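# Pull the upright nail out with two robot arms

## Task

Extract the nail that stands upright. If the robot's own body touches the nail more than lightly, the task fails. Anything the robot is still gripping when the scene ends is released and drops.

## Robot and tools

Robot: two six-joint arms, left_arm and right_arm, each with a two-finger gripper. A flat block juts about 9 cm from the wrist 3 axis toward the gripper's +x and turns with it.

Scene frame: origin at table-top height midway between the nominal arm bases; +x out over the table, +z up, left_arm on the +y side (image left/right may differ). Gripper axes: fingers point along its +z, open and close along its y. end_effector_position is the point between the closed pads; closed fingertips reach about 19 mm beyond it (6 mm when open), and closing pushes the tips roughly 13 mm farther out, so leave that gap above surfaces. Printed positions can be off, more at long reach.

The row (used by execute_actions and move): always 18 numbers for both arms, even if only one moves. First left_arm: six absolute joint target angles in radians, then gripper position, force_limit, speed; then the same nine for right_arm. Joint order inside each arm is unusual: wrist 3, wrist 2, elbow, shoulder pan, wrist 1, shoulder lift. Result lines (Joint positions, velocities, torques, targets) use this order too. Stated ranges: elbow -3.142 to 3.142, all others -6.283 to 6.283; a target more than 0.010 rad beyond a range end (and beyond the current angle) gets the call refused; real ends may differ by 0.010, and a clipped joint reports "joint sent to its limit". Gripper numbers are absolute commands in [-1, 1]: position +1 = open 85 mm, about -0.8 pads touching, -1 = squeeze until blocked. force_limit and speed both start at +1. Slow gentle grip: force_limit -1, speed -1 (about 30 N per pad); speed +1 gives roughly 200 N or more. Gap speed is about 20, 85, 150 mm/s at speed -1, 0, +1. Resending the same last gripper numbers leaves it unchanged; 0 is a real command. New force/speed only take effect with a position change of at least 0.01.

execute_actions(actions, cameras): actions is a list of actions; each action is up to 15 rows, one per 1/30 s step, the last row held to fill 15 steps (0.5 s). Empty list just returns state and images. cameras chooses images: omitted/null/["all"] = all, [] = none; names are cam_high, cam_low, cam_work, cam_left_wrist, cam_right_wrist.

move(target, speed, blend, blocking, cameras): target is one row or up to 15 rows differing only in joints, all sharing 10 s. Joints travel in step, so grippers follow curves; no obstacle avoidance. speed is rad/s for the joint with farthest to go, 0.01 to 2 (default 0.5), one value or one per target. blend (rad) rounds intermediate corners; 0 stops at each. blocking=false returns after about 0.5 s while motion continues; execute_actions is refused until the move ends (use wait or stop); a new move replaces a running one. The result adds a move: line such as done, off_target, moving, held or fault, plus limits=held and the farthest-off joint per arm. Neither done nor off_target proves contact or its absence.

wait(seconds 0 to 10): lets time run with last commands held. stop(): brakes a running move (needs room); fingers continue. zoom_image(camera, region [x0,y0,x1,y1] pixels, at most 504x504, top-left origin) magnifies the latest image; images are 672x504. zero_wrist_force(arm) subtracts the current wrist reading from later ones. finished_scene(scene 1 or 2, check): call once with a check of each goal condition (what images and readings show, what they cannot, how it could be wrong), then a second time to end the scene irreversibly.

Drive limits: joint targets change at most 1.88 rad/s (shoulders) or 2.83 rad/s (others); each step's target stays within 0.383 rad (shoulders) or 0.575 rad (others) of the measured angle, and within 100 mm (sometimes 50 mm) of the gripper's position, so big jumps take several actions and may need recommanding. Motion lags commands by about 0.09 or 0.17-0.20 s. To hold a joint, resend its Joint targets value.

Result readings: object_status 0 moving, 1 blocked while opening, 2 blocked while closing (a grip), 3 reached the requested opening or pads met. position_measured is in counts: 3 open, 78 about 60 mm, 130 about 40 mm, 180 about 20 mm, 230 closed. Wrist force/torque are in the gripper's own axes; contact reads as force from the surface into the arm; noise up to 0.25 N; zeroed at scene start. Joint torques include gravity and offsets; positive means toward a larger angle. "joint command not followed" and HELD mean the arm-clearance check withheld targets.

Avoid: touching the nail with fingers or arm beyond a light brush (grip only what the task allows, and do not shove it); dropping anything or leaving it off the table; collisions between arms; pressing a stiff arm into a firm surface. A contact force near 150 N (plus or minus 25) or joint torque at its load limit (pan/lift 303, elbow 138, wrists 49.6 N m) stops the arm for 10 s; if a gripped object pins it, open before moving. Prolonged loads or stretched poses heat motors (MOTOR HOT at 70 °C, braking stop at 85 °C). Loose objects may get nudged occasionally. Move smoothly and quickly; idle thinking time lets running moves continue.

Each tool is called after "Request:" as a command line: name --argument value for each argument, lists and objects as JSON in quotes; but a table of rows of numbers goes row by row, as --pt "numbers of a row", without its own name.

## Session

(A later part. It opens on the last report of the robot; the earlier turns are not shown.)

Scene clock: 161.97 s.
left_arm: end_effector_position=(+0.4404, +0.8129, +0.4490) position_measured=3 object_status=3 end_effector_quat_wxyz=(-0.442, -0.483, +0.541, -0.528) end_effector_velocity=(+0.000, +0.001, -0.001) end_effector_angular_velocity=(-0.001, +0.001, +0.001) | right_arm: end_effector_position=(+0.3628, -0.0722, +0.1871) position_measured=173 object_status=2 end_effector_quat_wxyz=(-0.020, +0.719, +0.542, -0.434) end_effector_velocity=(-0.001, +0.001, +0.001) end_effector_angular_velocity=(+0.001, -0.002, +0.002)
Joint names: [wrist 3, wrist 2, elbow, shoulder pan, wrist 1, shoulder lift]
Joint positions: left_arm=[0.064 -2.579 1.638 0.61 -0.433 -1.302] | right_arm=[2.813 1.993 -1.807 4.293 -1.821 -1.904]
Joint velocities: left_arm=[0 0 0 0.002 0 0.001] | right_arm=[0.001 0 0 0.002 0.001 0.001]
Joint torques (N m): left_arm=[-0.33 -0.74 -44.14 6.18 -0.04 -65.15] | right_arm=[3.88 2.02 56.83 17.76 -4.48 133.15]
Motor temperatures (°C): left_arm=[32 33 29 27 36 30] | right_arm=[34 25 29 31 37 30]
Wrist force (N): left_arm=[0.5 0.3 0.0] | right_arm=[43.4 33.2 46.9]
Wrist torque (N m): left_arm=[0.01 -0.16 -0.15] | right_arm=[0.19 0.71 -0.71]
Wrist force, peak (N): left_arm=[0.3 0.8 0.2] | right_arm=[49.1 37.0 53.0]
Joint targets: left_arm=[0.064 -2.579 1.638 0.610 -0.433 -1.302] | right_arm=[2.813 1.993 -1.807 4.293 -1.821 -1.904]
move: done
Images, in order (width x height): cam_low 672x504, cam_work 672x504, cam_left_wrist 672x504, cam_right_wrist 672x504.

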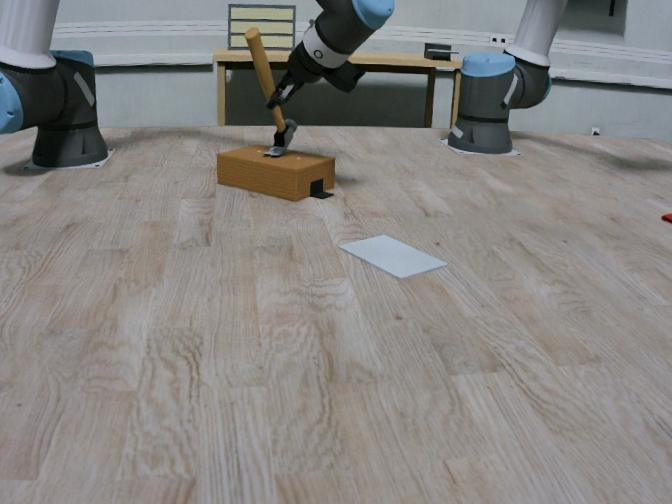

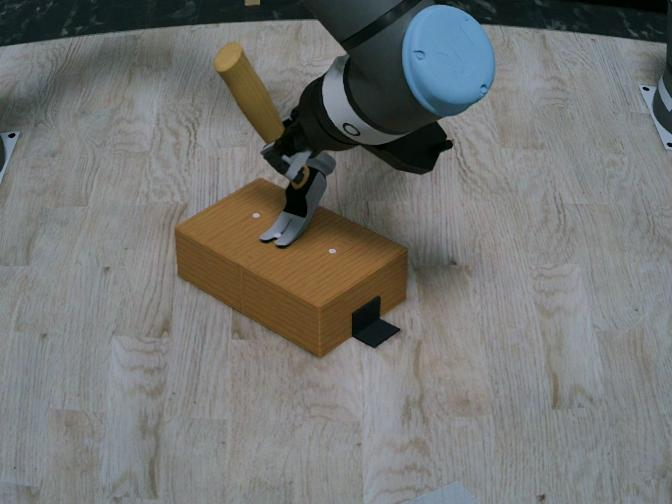

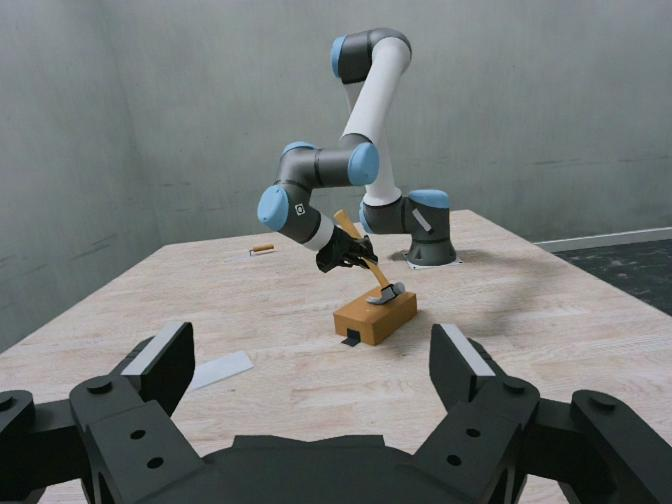

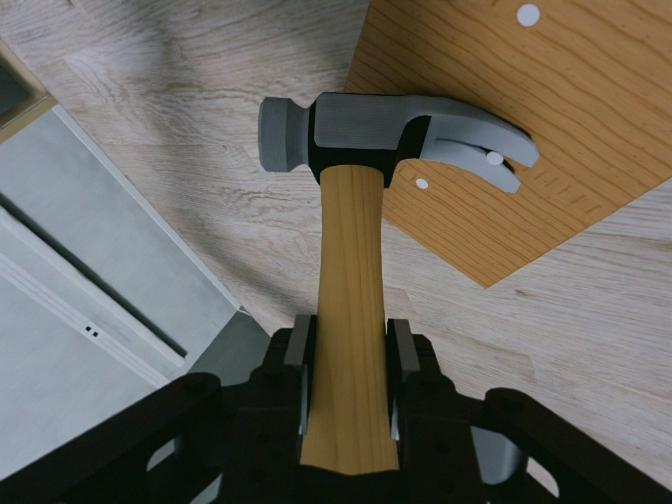

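Request:
move --target '[0.064,-2.579,1.638,0.610,-0.433,-1.302,1,1,1,3.0337,1.9032,-1.8183,4.3733,-1.7823,-1.8738,-1,1,1]' --speed 0.1 --cameras '["cam_left_wrist","cam_work"]'

Request:
zoom_image --camera "cam_left_wrist" --region '[320, 230, 450, 330]'

Scene clock: 166.43 s.
left_arm: end_effector_position=(+0.4404, +0.8129, +0.4490) position_measured=3 object_status=3 end_effector_quat_wxyz=(-0.442, -0.483, +0.541, -0.528) end_effector_velocity=(+0.000, +0.000, +0.000) end_effector_angular_velocity=(+0.000, +0.000, +0.000) | right_arm: end_effector_position=(+0.3432, -0.0616, +0.1896) position_measured=173 object_status=2 end_effector_quat_wxyz=(+0.065, +0.756, +0.519, -0.392) end_effector_velocity=(+0.000, +0.000, +0.001) end_effector_angular_velocity=(+0.000, -0.001, +0.001)
Joint names: [wrist 3, wrist 2, elbow, shoulder pan, wrist 1, shoulder lift]
Joint positions: left_arm=[0.064 -2.579 1.638 0.61 -0.433 -1.302] | right_arm=[3.034 1.903 -1.818 4.373 -1.782 -1.874]
Joint velocities: left_arm=[0 0 0 0 0 0.001] | right_arm=[0.001 -0.001 0 0.001 -0.001 0.002]
Joint torques (N m): left_arm=[-0.49 -0.39 -44.67 7.89 0.12 -68.9] | right_arm=[5.31 20.7 65.94 56.4 -10.29 152.37]
Motor temperatures (°C): left_arm=[32 33 29 27 36 30] | right_arm=[34 25 29 31 37 30]
Wrist force (N): left_arm=[0.4 0.3 -0.2] | right_arm=[69.7 90.0 48.4]
Wrist torque (N m): left_arm=[0.00 -0.13 -0.15] | right_arm=[0.56 1.04 -1.95]
Wrist force, peak (N): left_arm=[0.3 0.8 0.1] | right_arm=[69.8 90.1 48.2]
Joint targets: left_arm=[0.064 -2.579 1.638 0.610 -0.433 -1.302] | right_arm=[3.034 1.903 -1.818 4.373 -1.782 -1.874]
move: done
Images, in order (width x height): cam_work 672x504, cam_left_wrist 672x504.

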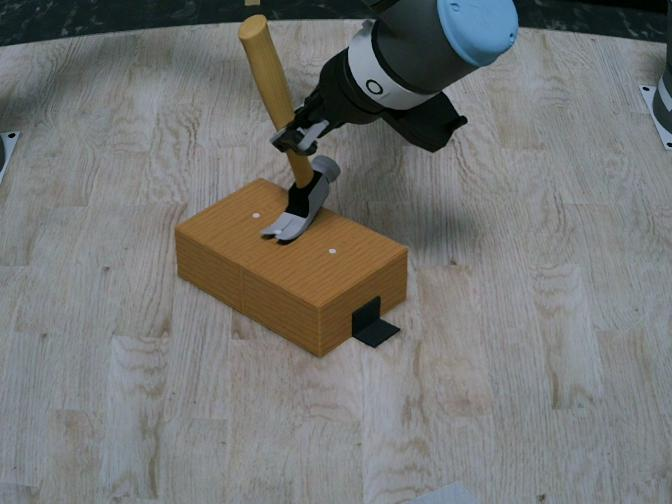

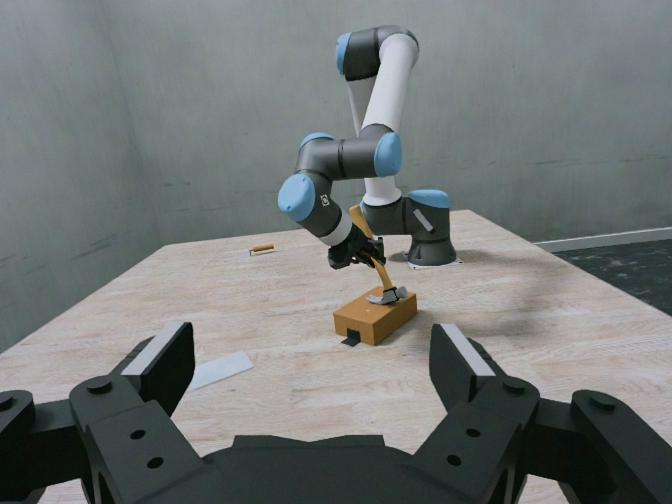

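Scaled by 3.877 from the camera's 672x504 image, which has a finer 960x720 frame.

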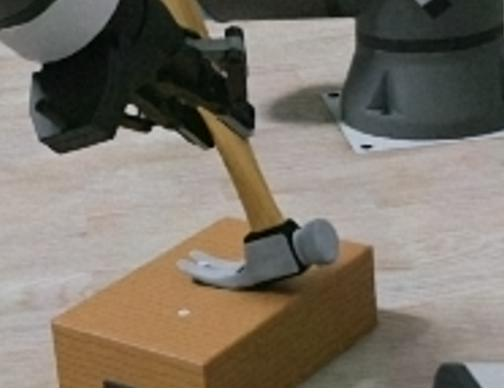

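Request:
move --target '[0.064,-2.579,1.638,0.610,-0.433,-1.302,1,1,1,3.0337,1.9032,-1.8183,4.3733,-1.7883,-1.8678,-1,1,1]' --speed 0.1 --cameras '["cam_low"]'

Request:
zoom_image --camera "cam_low" --region '[220, 100, 320, 175]'

Scene clock: 167.73 s.
left_arm: end_effector_position=(+0.4404, +0.8129, +0.4490) position_measured=3 object_status=3 end_effector_quat_wxyz=(-0.442, -0.483, +0.541, -0.528) end_effector_velocity=(+0.000, +0.000, +0.000) end_effector_angular_velocity=(+0.000, +0.001, +0.000) | right_arm: end_effector_position=(+0.3426, -0.0632, +0.1935) position_measured=173 object_status=2 end_effector_quat_wxyz=(+0.065, +0.756, +0.519, -0.392) end_effector_velocity=(+0.000, +0.000, +0.000) end_effector_angular_velocity=(+0.002, -0.001, +0.000)
Joint names: [wrist 3, wrist 2, elbow, shoulder pan, wrist 1, shoulder lift]
Joint positions: left_arm=[0.064 -2.579 1.638 0.61 -0.433 -1.302] | right_arm=[3.034 1.903 -1.818 4.373 -1.788 -1.868]
Joint velocities: left_arm=[0 0 0 0 0 0] | right_arm=[0.001 0 0 0 0.002 0.001]
Joint torques (N m): left_arm=[-0.14 -0.53 -43.52 8.26 0.04 -68.13] | right_arm=[4.6 22.52 73.86 42.31 -19.85 154.34]
Motor temperatures (°C): left_arm=[32 33 29 27 36 30] | right_arm=[34 25 29 31 37 30]
Wrist force (N): left_arm=[0.3 0.7 0.1] | right_arm=[76.7 88.7 51.5]
Wrist torque (N m): left_arm=[0.06 -0.11 -0.15] | right_arm=[0.06 1.22 -1.95]
Wrist force, peak (N): left_arm=[0.3 0.7 0.1] | right_arm=[76.7 88.7 51.5]
Joint targets: left_arm=[0.064 -2.579 1.638 0.610 -0.433 -1.302] | right_arm=[3.034 1.903 -1.818 4.373 -1.788 -1.868]
move: done
Images, in order (width x height): cam_low 672x504.

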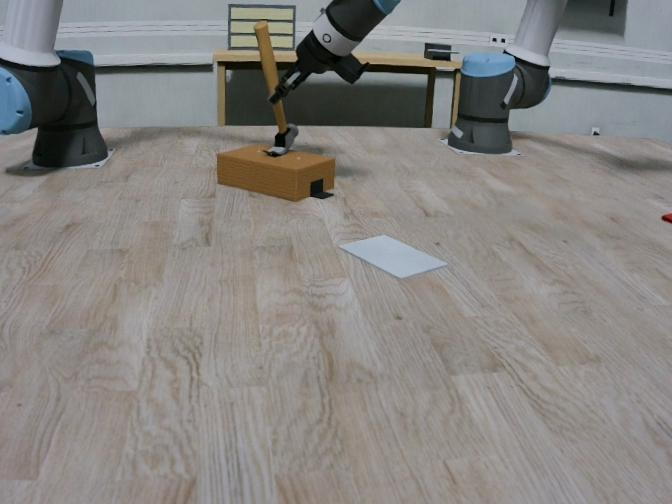

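Scaled by 5.040 from the camera's 672x504 image, which has a finer 960x720 frame.

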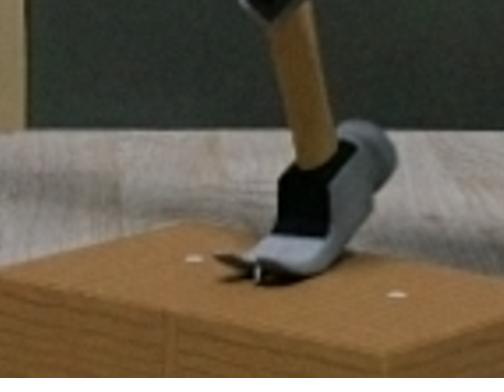

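Request:
move --target '[0.064,-2.579,1.638,0.610,-0.433,-1.302,1,1,1,3.1386,1.8566,-1.8181,4.4148,-1.7827,-1.8645,-1,1,1]' --speed 0.06 --cameras '["cam_low"]'

Request:
zoom_image --camera "cam_low" --region '[220, 100, 320, 175]'

Scene clock: 170.20 s.
left_arm: end_effector_position=(+0.4404, +0.8129, +0.4490) position_measured=3 object_status=3 end_effector_quat_wxyz=(-0.442, -0.483, +0.541, -0.528) end_effector_velocity=(+0.000, +0.000, +0.000) end_effector_angular_velocity=(+0.000, -0.001, -0.002) | right_arm: end_effector_position=(+0.3330, -0.0574, +0.1921) position_measured=173 object_status=2 end_effector_quat_wxyz=(+0.109, +0.771, +0.506, -0.372) end_effector_velocity=(+0.000, +0.000, +0.000) end_effector_angular_velocity=(-0.002, -0.001, -0.001)
Joint names: [wrist 3, wrist 2, elbow, shoulder pan, wrist 1, shoulder lift]
Joint positions: left_arm=[0.064 -2.579 1.638 0.61 -0.433 -1.302] | right_arm=[3.138 1.857 -1.818 4.415 -1.783 -1.864]
Joint velocities: left_arm=[0 0.001 -0.001 -0.001 0 0] | right_arm=[0.002 -0.001 0 0 0 -0.001]
Joint torques (N m): left_arm=[-0.33 -0.82 -43.62 7.12 0.33 -66.69] | right_arm=[4.92 7.7 37.95 44.81 4.28 78.98]
Motor temperatures (°C): left_arm=[32 33 29 27 36 30] | right_arm=[34 25 29 31 37 30]
Wrist force (N): left_arm=[0.3 0.4 -0.1] | right_arm=[-3.5 38.8 -19.1]
Wrist torque (N m): left_arm=[0.02 -0.12 -0.15] | right_arm=[0.99 -0.27 -1.73]
Wrist force, peak (N): left_arm=[0.4 0.7 -0.3] | right_arm=[79.6 90.3 54.3]
Joint targets: left_arm=[0.064 -2.579 1.638 0.610 -0.433 -1.302] | right_arm=[3.139 1.857 -1.818 4.415 -1.783 -1.865]
move: done
Images, in order (width x height): cam_low 672x504.

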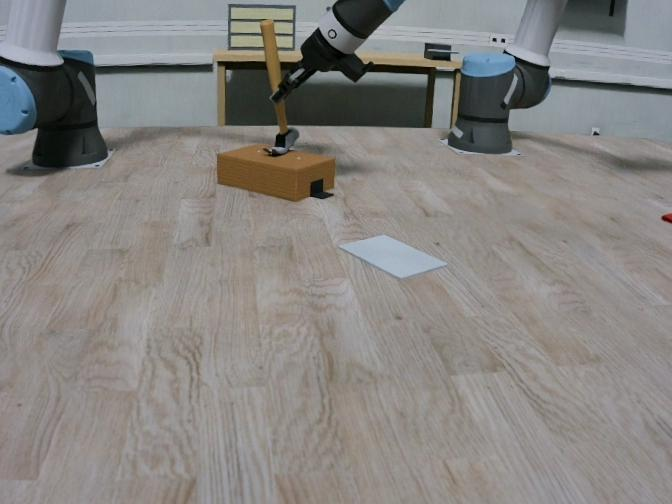

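Scaled by 5.040 from the camera's 672x504 image, which has a finer 960x720 frame.

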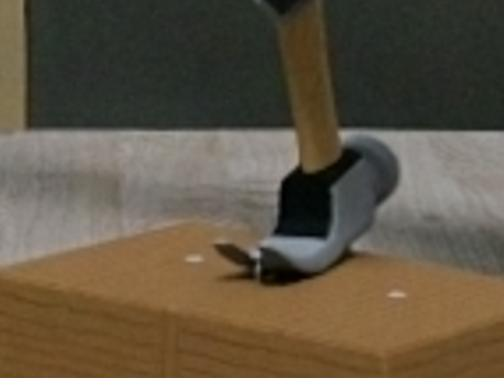

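Request:
move --target '[0.064,-2.579,1.638,0.610,-0.433,-1.302,1,1,1,3.2435,1.8099,-1.8179,4.4563,-1.7789,-1.8592,-1,1,1]' --speed 0.08 --cameras '["cam_low"]'

Request:
zoom_image --camera "cam_low" --region '[220, 100, 320, 175]'

Scene clock: 172.17 s.
left_arm: end_effector_position=(+0.4404, +0.8129, +0.4490) position_measured=3 object_status=3 end_effector_quat_wxyz=(-0.442, -0.483, +0.541, -0.528) end_effector_velocity=(+0.000, +0.000, +0.000) end_effector_angular_velocity=(+0.000, +0.000, +0.000) | right_arm: end_effector_position=(+0.3235, -0.0516, +0.1923) position_measured=173 object_status=2 end_effector_quat_wxyz=(+0.150, +0.785, +0.491, -0.346) end_effector_velocity=(+0.000, +0.000, -0.001) end_effector_angular_velocity=(-0.001, -0.001, -0.001)
Joint names: [wrist 3, wrist 2, elbow, shoulder pan, wrist 1, shoulder lift]
Joint positions: left_arm=[0.064 -2.579 1.638 0.61 -0.433 -1.302] | right_arm=[3.243 1.81 -1.818 4.456 -1.779 -1.859]
Joint velocities: left_arm=[0 0 0 0 0 0] | right_arm=[0.002 -0.001 0 0 0.001 -0.001]
Joint torques (N m): left_arm=[0.04 -0.61 -43.36 8.28 0.3 -65.54] | right_arm=[5.63 11.16 54.25 51.7 2.99 99.79]
Motor temperatures (°C): left_arm=[32 33 29 27 36 30] | right_arm=[34 25 29 31 37 30]
Wrist force (N): left_arm=[0.3 0.4 0.0] | right_arm=[14.8 50.7 7.3]
Wrist torque (N m): left_arm=[0.02 -0.12 -0.15] | right_arm=[1.50 0.06 -2.74]
Wrist force, peak (N): left_arm=[0.2 0.7 0.4] | right_arm=[15.0 50.6 7.4]
Joint targets: left_arm=[0.064 -2.579 1.638 0.610 -0.433 -1.302] | right_arm=[3.244 1.810 -1.818 4.456 -1.779 -1.859]
move: done
Images, in order (width x height): cam_low 672x504.

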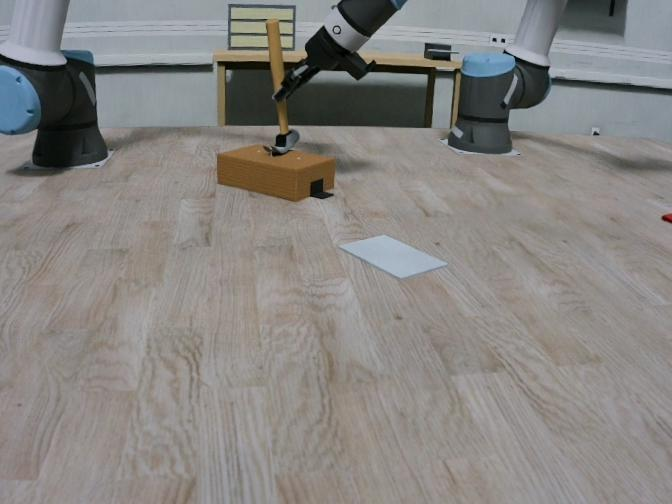

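Scaled by 5.040 from the camera's 672x504 image, which has a finer 960x720 frame.

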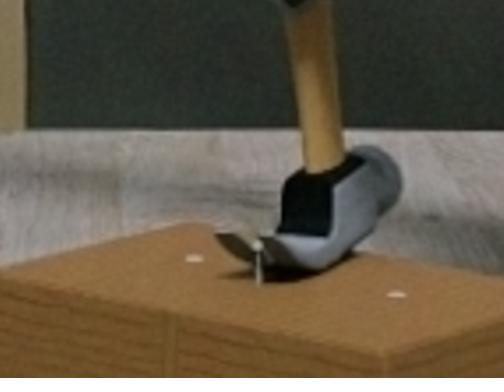

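Request:
move --target '[0.064,-2.579,1.638,0.610,-0.433,-1.302,1,1,1,3.443,1.713,-1.806,4.542,-1.807,-1.864,-1,1,1]' --speed 0.1 --cameras '["cam_low"]'

Request:
zoom_image --camera "cam_low" --region '[220, 100, 320, 175]'

Scene clock: 174.87 s.
left_arm: end_effector_position=(+0.4404, +0.8129, +0.4490) position_measured=3 object_status=3 end_effector_quat_wxyz=(-0.442, -0.483, +0.541, -0.528) end_effector_velocity=(+0.000, +0.000, -0.001) end_effector_angular_velocity=(-0.001, +0.001, -0.001) | right_arm: end_effector_position=(+0.3037, -0.0415, +0.1933) position_measured=234 object_status=3 end_effector_quat_wxyz=(+0.236, +0.803, +0.460, -0.295) end_effector_velocity=(-0.001, +0.000, +0.001) end_effector_angular_velocity=(-0.001, -0.001, +0.002)
Joint names: [wrist 3, wrist 2, elbow, shoulder pan, wrist 1, shoulder lift]
Joint positions: left_arm=[0.064 -2.579 1.638 0.61 -0.433 -1.302] | right_arm=[3.443 1.713 -1.806 4.542 -1.807 -1.864]
Joint velocities: left_arm=[0 0.001 0 0 0 0.001] | right_arm=[0.002 -0.001 0 0.002 -0.001 0.001]
Joint torques (N m): left_arm=[0.01 -0.65 -44 7.83 0.75 -66.75] | right_arm=[3.03 -2.78 44.15 21.35 -2.18 57.39]
Motor temperatures (°C): left_arm=[32 33 29 27 36 30] | right_arm=[34 25 29 31 37 30]
Wrist force (N): left_arm=[0.4 0.4 0.2] | right_arm=[-4.4 2.0 -1.8]
Wrist torque (N m): left_arm=[0.01 -0.12 -0.15] | right_arm=[-0.18 -0.01 0.14]
Wrist force, peak (N): left_arm=[0.4 0.6 0.1] | right_arm=[49.0 30.1 51.6]
Joint targets: left_arm=[0.064 -2.579 1.638 0.610 -0.433 -1.302] | right_arm=[3.443 1.713 -1.806 4.542 -1.807 -1.864]
move: done
Images, in order (width x height): cam_low 672x504.

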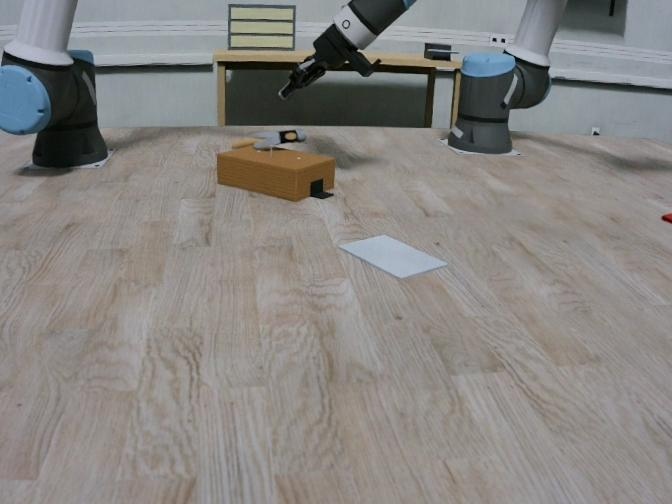

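Scaled by 5.040 from the camera's 672x504 image, which has a finer 960x720 frame.

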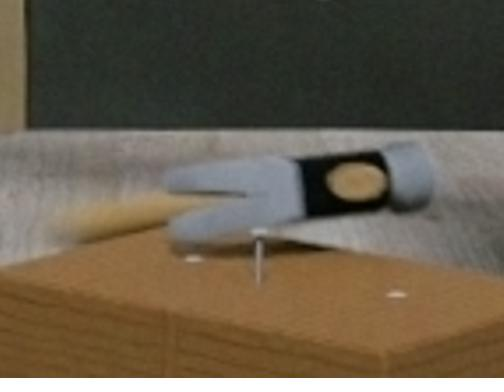

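Request:
wait --seconds 0.3

Request:
zoom_image --camera "cam_work" --region '[160, 130, 420, 360]'

Request:
zoom_image --camera "cam_low" --region '[200, 80, 360, 200]'

Scene clock: 175.40 s.
left_arm: end_effector_position=(+0.4404, +0.8129, +0.4490) position_measured=3 object_status=3 end_effector_quat_wxyz=(-0.442, -0.483, +0.541, -0.528) end_effector_velocity=(+0.000, +0.000, +0.000) end_effector_angular_velocity=(+0.000, +0.001, +0.000) | right_arm: end_effector_position=(+0.3037, -0.0415, +0.1933) position_measured=234 object_status=3 end_effector_quat_wxyz=(+0.236, +0.803, +0.460, -0.295) end_effector_velocity=(+0.001, +0.000, +0.001) end_effector_angular_velocity=(+0.002, +0.000, -0.002)
Joint names: [wrist 3, wrist 2, elbow, shoulder pan, wrist 1, shoulder lift]
Joint positions: left_arm=[0.064 -2.579 1.638 0.61 -0.433 -1.302] | right_arm=[3.443 1.713 -1.806 4.542 -1.807 -1.864]
Joint velocities: left_arm=[0 0.001 0 0.001 0 0.001] | right_arm=[0 0 0 -0.002 0.001 0.001]
Joint torques (N m): left_arm=[-0.26 -0.88 -43.92 6.99 0.42 -65.5] | right_arm=[3.22 -2.46 42.91 21.6 -1.74 58.81]
Motor temperatures (°C): left_arm=[32 33 29 27 36 30] | right_arm=[34 25 29 31 37 30]
Wrist force (N): left_arm=[0.3 0.4 -0.1] | right_arm=[-4.7 1.9 -1.8]
Wrist torque (N m): left_arm=[0.01 -0.12 -0.15] | right_arm=[-0.20 0.03 0.14]
Wrist force, peak (N): left_arm=[0.6 0.5 0.1] | right_arm=[-4.8 2.1 -2.1]
Joint targets: left_arm=[0.064 -2.579 1.638 0.610 -0.433 -1.302] | right_arm=[3.443 1.713 -1.806 4.542 -1.807 -1.864]
Tool commands: left_gripper/position=+1.0 left_gripper/force_limit=+1.0 left_gripper/speed=+1.0 right_gripper/position=-1.0 right_gripper/force_limit=+1.0 right_gripper/speed=+1.0
wait: 0.30 s; at rest from the start

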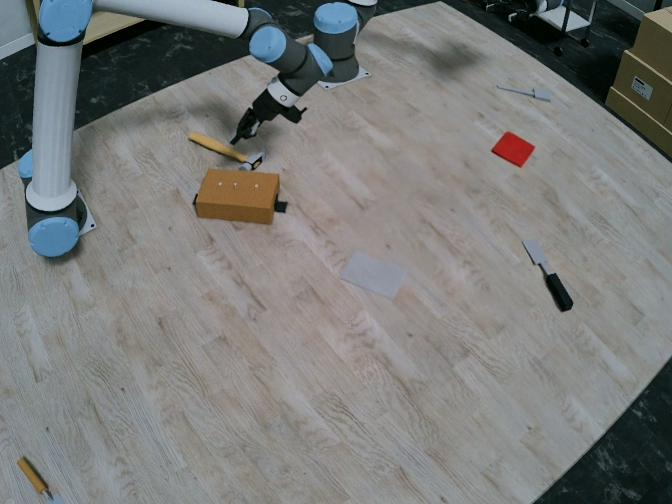

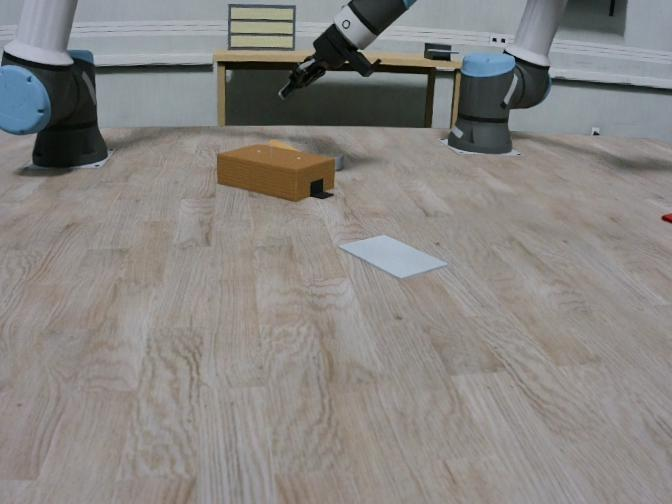

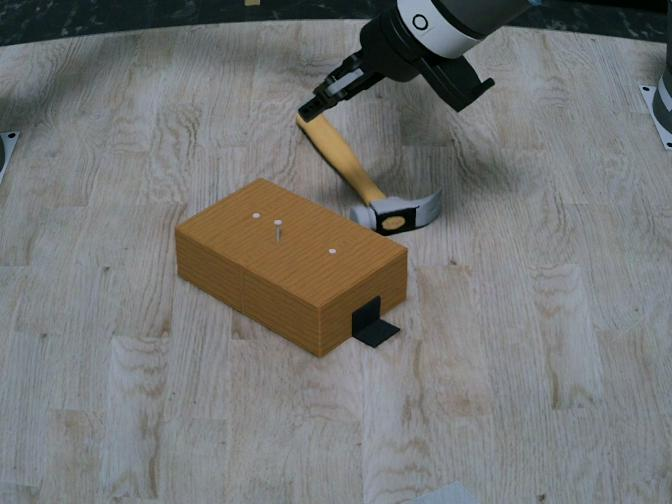

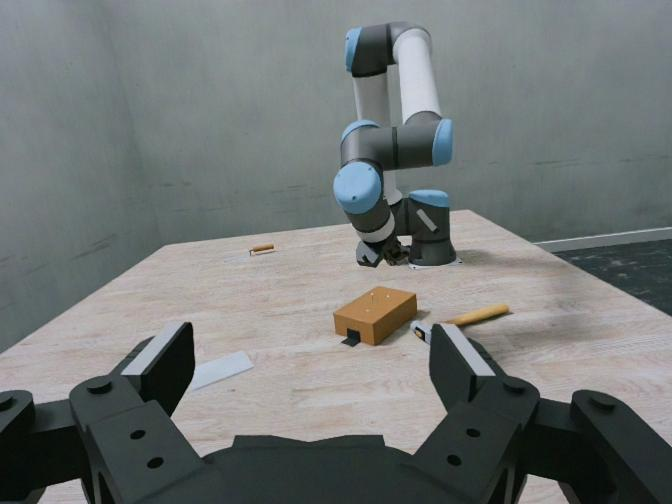

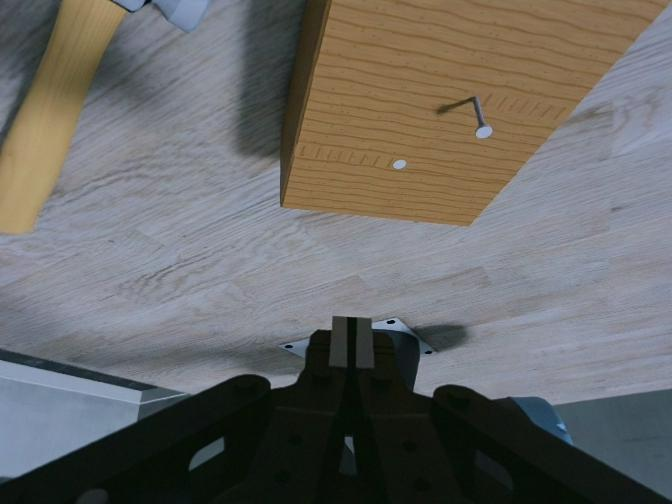

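Scaled by 1.938 from the camera's 672x504 image, which has a finer 960x720 frame.

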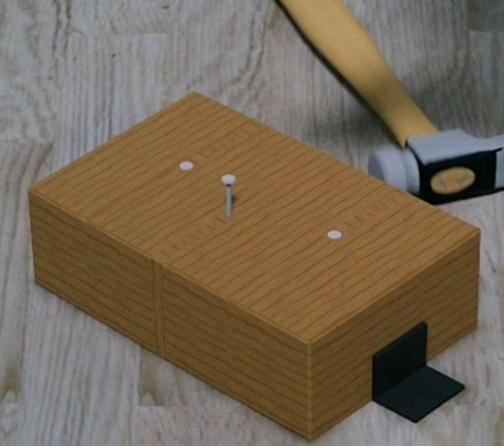

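Scaled by 3.150 from the camera's 672x504 image, which has a finer 960x720 frame.

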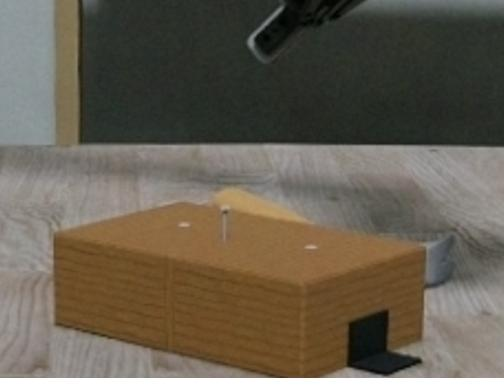

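Request:
move --target '[0.064,-2.579,1.638,0.610,-0.433,-1.302,1,1,1,5.247,1.5708,-2.2649,4.689,-1.395,-1.0524,0.3,1,0]' --speed 1.0 --cameras '["cam_right_wrist"]'

Scene clock: 178.80 s.
left_arm: end_effector_position=(+0.4404, +0.8129, +0.4490) position_measured=3 object_status=3 end_effector_quat_wxyz=(-0.442, -0.483, +0.541, -0.528) end_effector_velocity=(+0.000, +0.000, +0.001) end_effector_angular_velocity=(+0.001, -0.002, +0.000) | right_arm: end_effector_position=(+0.2590, -0.1983, +0.3291) position_measured=91 object_status=3 end_effector_quat_wxyz=(+0.000, +0.961, -0.276, +0.000) end_effector_velocity=(+0.000, +0.000, +0.000) end_effector_angular_velocity=(+0.001, +0.000, -0.002)
Joint names: [wrist 3, wrist 2, elbow, shoulder pan, wrist 1, shoulder lift]
Joint positions: left_arm=[0.064 -2.579 1.638 0.61 -0.433 -1.302] | right_arm=[5.247 1.571 -2.265 4.689 -1.395 -1.052]
Joint velocities: left_arm=[0 0 0 0 0 -0.002] | right_arm=[0.001 0 0 0 0 0.001]
Joint torques (N m): left_arm=[-0.12 -0.2 -42.36 4.95 0.57 -67.38] | right_arm=[3.43 -2.86 39.74 20.92 8.83 20.02]
Motor temperatures (°C): left_arm=[32 33 29 27 36 30] | right_arm=[34 25 29 31 37 30]
Wrist force (N): left_arm=[0.3 0.3 0.1] | right_arm=[-1.2 0.7 -2.2]
Wrist torque (N m): left_arm=[0.00 -0.12 -0.15] | right_arm=[-0.31 -0.08 0.18]
Wrist force, peak (N): left_arm=[0.6 0.6 -0.3] | right_arm=[-4.8 2.2 -1.7]
Joint targets: left_arm=[0.064 -2.579 1.638 0.610 -0.433 -1.302] | right_arm=[5.247 1.571 -2.265 4.689 -1.395 -1.052]
move: done
Images, in order (width x height): cam_right_wrist 672x504.

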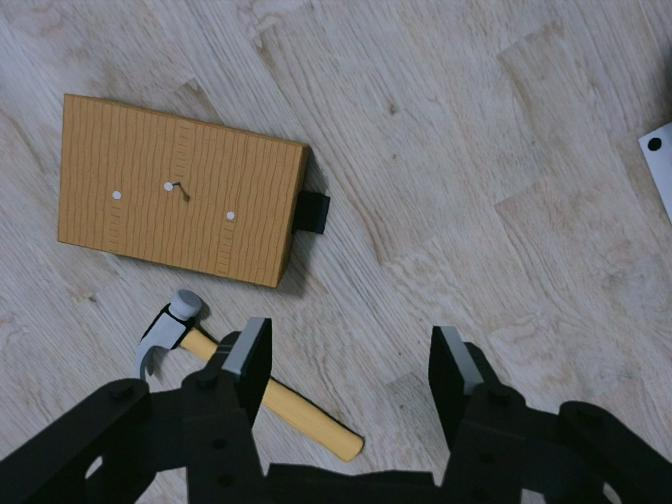

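Request:
move --pt "0.064 -2.579 1.638 0.610 -0.433 -1.302 1 1 1 4.4646 1.5708 -2.3569 4.8869 -0.7699 -1.5856 0.3 1 0" --speed 0.8 --cameras '["cam_right_wrist"]'

Scene clock: 182.30 s.
left_arm: end_effector_position=(+0.4404, +0.8129, +0.4490) position_measured=3 object_status=3 end_effector_quat_wxyz=(-0.442, -0.483, +0.541, -0.528) end_effector_velocity=(+0.001, +0.000, -0.001) end_effector_angular_velocity=(-0.001, +0.002, +0.000) | right_arm: end_effector_position=(+0.1564, -0.0240, +0.0991) position_measured=91 object_status=3 end_effector_quat_wxyz=(+0.000, +0.978, +0.209, +0.000) end_effector_velocity=(+0.000, +0.000, +0.000) end_effector_angular_velocity=(+0.002, +0.000, +0.001)
Joint names: [wrist 3, wrist 2, elbow, shoulder pan, wrist 1, shoulder lift]
Joint positions: left_arm=[0.064 -2.579 1.638 0.61 -0.433 -1.302] | right_arm=[4.465 1.571 -2.357 4.887 -0.77 -1.585]
Joint velocities: left_arm=[0 -0.001 0.001 -0.001 0 0.002] | right_arm=[-0.002 0 0 -0.001 0.002 0]
Joint torques (N m): left_arm=[-0.26 -0.76 -42.63 7.77 1.1 -65.9] | right_arm=[-2.95 -2.17 26.75 20.41 8.95 27.96]
Motor temperatures (°C): left_arm=[32 33 29 27 36 30] | right_arm=[34 25 29 31 37 30]
Wrist force (N): left_arm=[0.4 0.3 -0.1] | right_arm=[-0.9 1.1 -2.5]
Wrist torque (N m): left_arm=[0.00 -0.14 -0.15] | right_arm=[-0.12 -0.19 0.10]
Wrist force, peak (N): left_arm=[0.6 0.8 0.1] | right_arm=[-0.1 2.1 -4.4]
Joint targets: left_arm=[0.064 -2.579 1.638 0.610 -0.433 -1.302] | right_arm=[4.465 1.571 -2.357 4.887 -0.770 -1.586]
move: done
Images, in order (width x height): cam_right_wrist 672x504.

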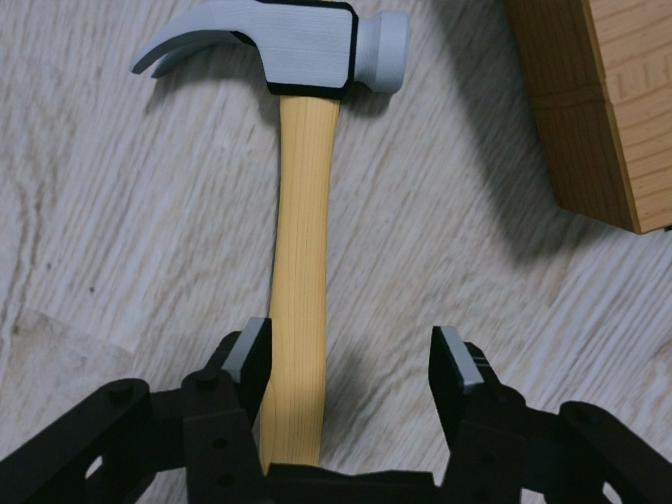

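Request:
move --pt "0.064 -2.579 1.638 0.610 -0.433 -1.302 1 1 1 4.5187 1.5708 -2.3278 4.8956 -0.7716 -1.6130 0.3 1 0" --pt "0.064 -2.579 1.638 0.610 -0.433 -1.302 1 1 1 4.5187 1.5708 -2.3773 4.8956 -0.5884 -1.7467 0.3 1 0" --speed 0.25 --cameras '["cam_right_wrist"]'

Request:
move --target '[0.064,-2.579,1.638,0.610,-0.433,-1.302,1,1,1,4.5187,1.5708,-2.3773,4.8956,-0.5884,-1.7467,-1,1,1]' --cameras '["cam_right_wrist"]'

Request:
move --target '[0.064,-2.579,1.638,0.610,-0.433,-1.302,1,1,1,4.5187,1.5708,-2.3278,4.8956,-0.7716,-1.6130,-1,1,1]' --speed 0.2

Scene clock: 184.47 s.
left_arm: end_effector_position=(+0.4404, +0.8129, +0.4490) position_measured=3 object_status=3 end_effector_quat_wxyz=(-0.442, -0.483, +0.541, -0.528) end_effector_velocity=(+0.000, +0.000, +0.000) end_effector_angular_velocity=(+0.000, +0.001, -0.001) | right_arm: end_effector_position=(+0.1485, -0.0060, +0.0246) position_measured=91 object_status=3 end_effector_quat_wxyz=(+0.000, +0.982, +0.186, +0.000) end_effector_velocity=(+0.001, +0.000, -0.001) end_effector_angular_velocity=(+0.001, +0.000, -0.001)
Joint names: [wrist 3, wrist 2, elbow, shoulder pan, wrist 1, shoulder lift]
Joint positions: left_arm=[0.064 -2.579 1.638 0.61 -0.433 -1.302] | right_arm=[4.519 1.571 -2.377 4.896 -0.588 -1.747]
Joint velocities: left_arm=[0 0.001 0 0 0 0.001] | right_arm=[0 0 0 -0.002 0.002 -0.001]
Joint torques (N m): left_arm=[-0.17 -0.23 -43.61 5.38 0.55 -65.22] | right_arm=[3.04 -1.81 21.58 18.56 9.04 35.27]
Motor temperatures (°C): left_arm=[32 33 29 27 36 30] | right_arm=[34 25 29 31 37 30]
Wrist force (N): left_arm=[0.2 0.4 0.1] | right_arm=[-1.5 1.6 -2.3]
Wrist torque (N m): left_arm=[0.02 -0.09 -0.15] | right_arm=[-0.04 -0.14 0.18]
Wrist force, peak (N): left_arm=[0.4 0.7 0.0] | right_arm=[-0.8 0.8 -3.8]
Joint targets: left_arm=[0.064 -2.579 1.638 0.610 -0.433 -1.302] | right_arm=[4.519 1.571 -2.377 4.896 -0.588 -1.747]
move: done
Images, in order (width x height): cam_right_wrist 672x504.

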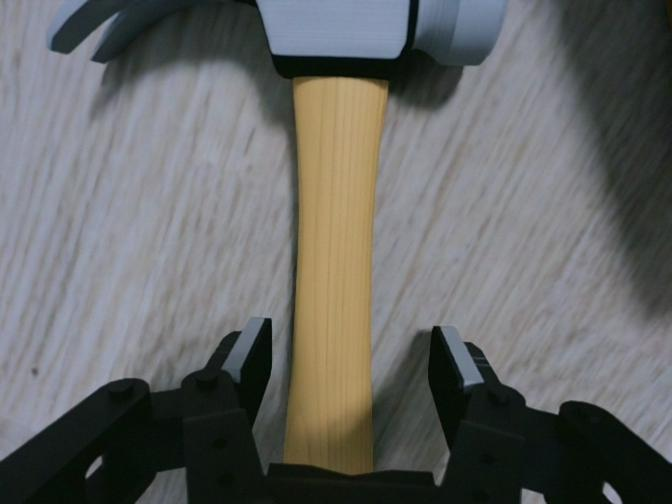

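Scene clock: 184.97 s.
left_arm: end_effector_position=(+0.4404, +0.8129, +0.4490) position_measured=3 object_status=3 end_effector_quat_wxyz=(-0.442, -0.483, +0.541, -0.528) end_effector_velocity=(+0.000, +0.000, +0.000) end_effector_angular_velocity=(+0.000, +0.000, +0.001) | right_arm: end_effector_position=(+0.1485, -0.0060, +0.0246) position_measured=170 object_status=2 end_effector_quat_wxyz=(+0.000, +0.982, +0.186, +0.000) end_effector_velocity=(-0.001, +0.000, +0.000) end_effector_angular_velocity=(+0.001, +0.000, +0.001)
Joint names: [wrist 3, wrist 2, elbow, shoulder pan, wrist 1, shoulder lift]
Joint positions: left_arm=[0.064 -2.579 1.638 0.61 -0.433 -1.302] | right_arm=[4.519 1.571 -2.377 4.896 -0.588 -1.747]
Joint velocities: left_arm=[0 0 0 0 0 0] | right_arm=[0 0 0 0.002 0 0]
Joint torques (N m): left_arm=[-0.15 -0.5 -42.18 5.04 0.6 -65.34] | right_arm=[3.08 -1.67 19.82 16.79 1.93 35.01]
Motor temperatures (°C): left_arm=[32 33 29 27 36 30] | right_arm=[34 25 29 31 37 30]
Wrist force (N): left_arm=[0.1 0.3 0.0] | right_arm=[-5.4 6.4 -42.1]
Wrist torque (N m): left_arm=[0.00 -0.08 -0.15] | right_arm=[-0.06 -0.31 -0.98]
Wrist force, peak (N): left_arm=[0.4 0.6 -0.1] | right_arm=[-5.1 6.6 -42.8]
Joint targets: left_arm=[0.064 -2.579 1.638 0.610 -0.433 -1.302] | right_arm=[4.519 1.571 -2.377 4.896 -0.588 -1.747]
move: done
Images, in order (width x height): cam_right_wrist 672x504.

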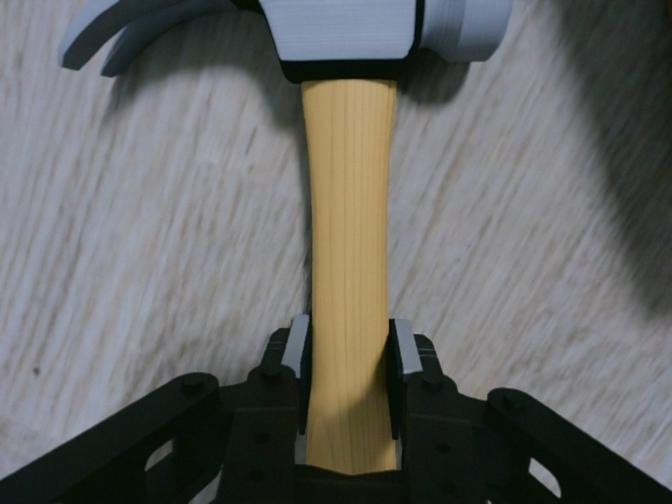

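Scene clock: 186.33 s.
left_arm: end_effector_position=(+0.4404, +0.8129, +0.4490) position_measured=3 object_status=3 end_effector_quat_wxyz=(-0.442, -0.483, +0.541, -0.528) end_effector_velocity=(+0.000, +0.000, -0.001) end_effector_angular_velocity=(-0.001, +0.001, +0.000) | right_arm: end_effector_position=(+0.1485, -0.0061, +0.0992) position_measured=170 object_status=2 end_effector_quat_wxyz=(+0.000, +0.982, +0.186, +0.000) end_effector_velocity=(-0.001, +0.001, +0.001) end_effector_angular_velocity=(+0.002, +0.000, +0.000)
Joint names: [wrist 3, wrist 2, elbow, shoulder pan, wrist 1, shoulder lift]
Joint positions: left_arm=[0.064 -2.579 1.638 0.61 -0.433 -1.302] | right_arm=[4.519 1.571 -2.328 4.896 -0.772 -1.613]
Joint velocities: left_arm=[0 0 0 0 0 0.002] | right_arm=[0.001 0 0 0.001 0 0.001]
Joint torques (N m): left_arm=[0.28 -0.61 -41.97 8.46 1.14 -66.8] | right_arm=[-0.23 -1.15 42.73 11.97 1.23 58.34]
Motor temperatures (°C): left_arm=[32 33 29 27 36 30] | right_arm=[34 25 29 31 37 30]
Wrist force (N): left_arm=[0.1 0.3 0.0] | right_arm=[-0.7 1.6 2.0]
Wrist torque (N m): left_arm=[0.01 -0.08 -0.15] | right_arm=[-0.11 -0.39 0.11]
Wrist force, peak (N): left_arm=[0.4 0.6 0.0] | right_arm=[-5.4 6.7 -42.0]
Joint targets: left_arm=[0.064 -2.579 1.638 0.610 -0.433 -1.302] | right_arm=[4.519 1.571 -2.328 4.896 -0.772 -1.613]
move: done

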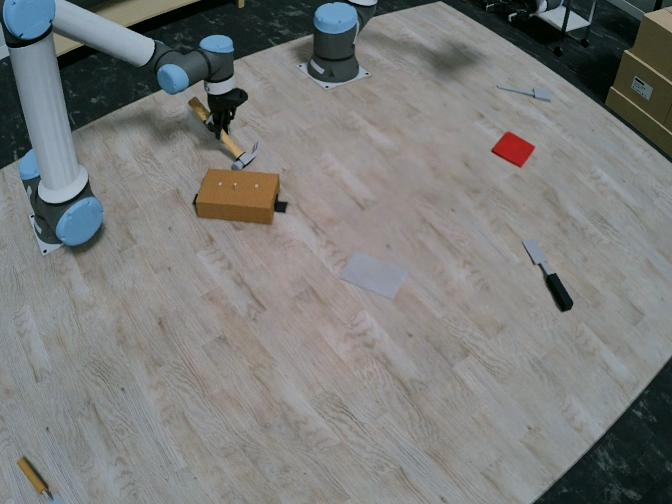

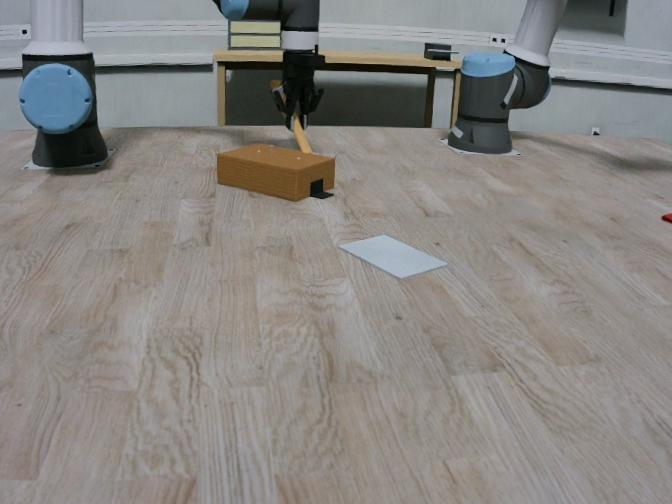

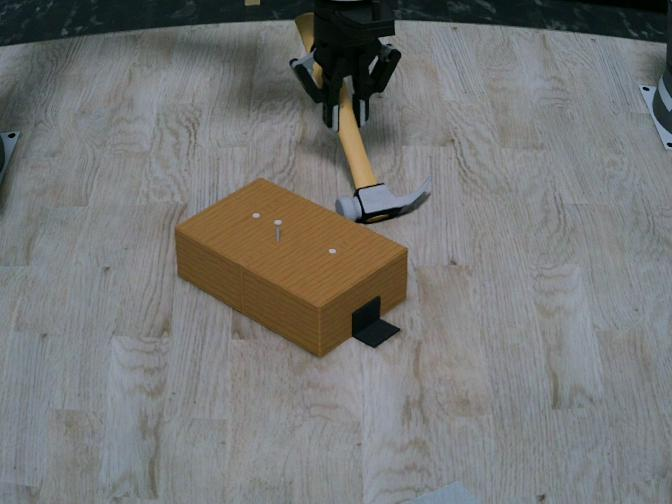

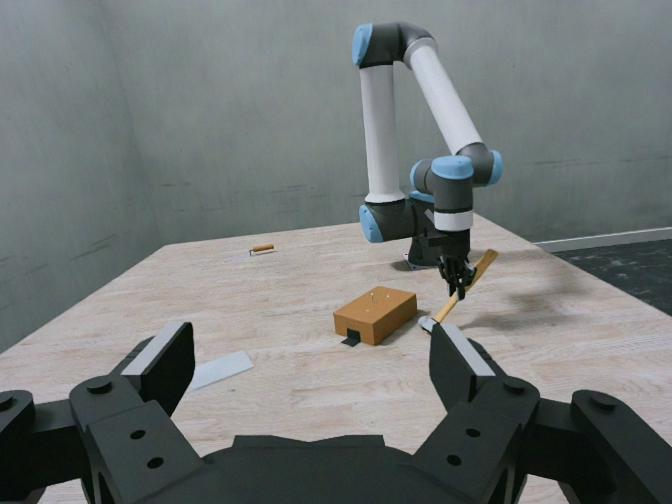

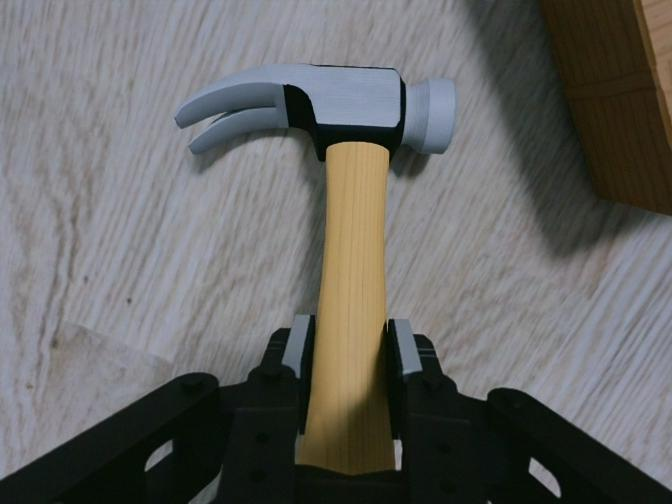

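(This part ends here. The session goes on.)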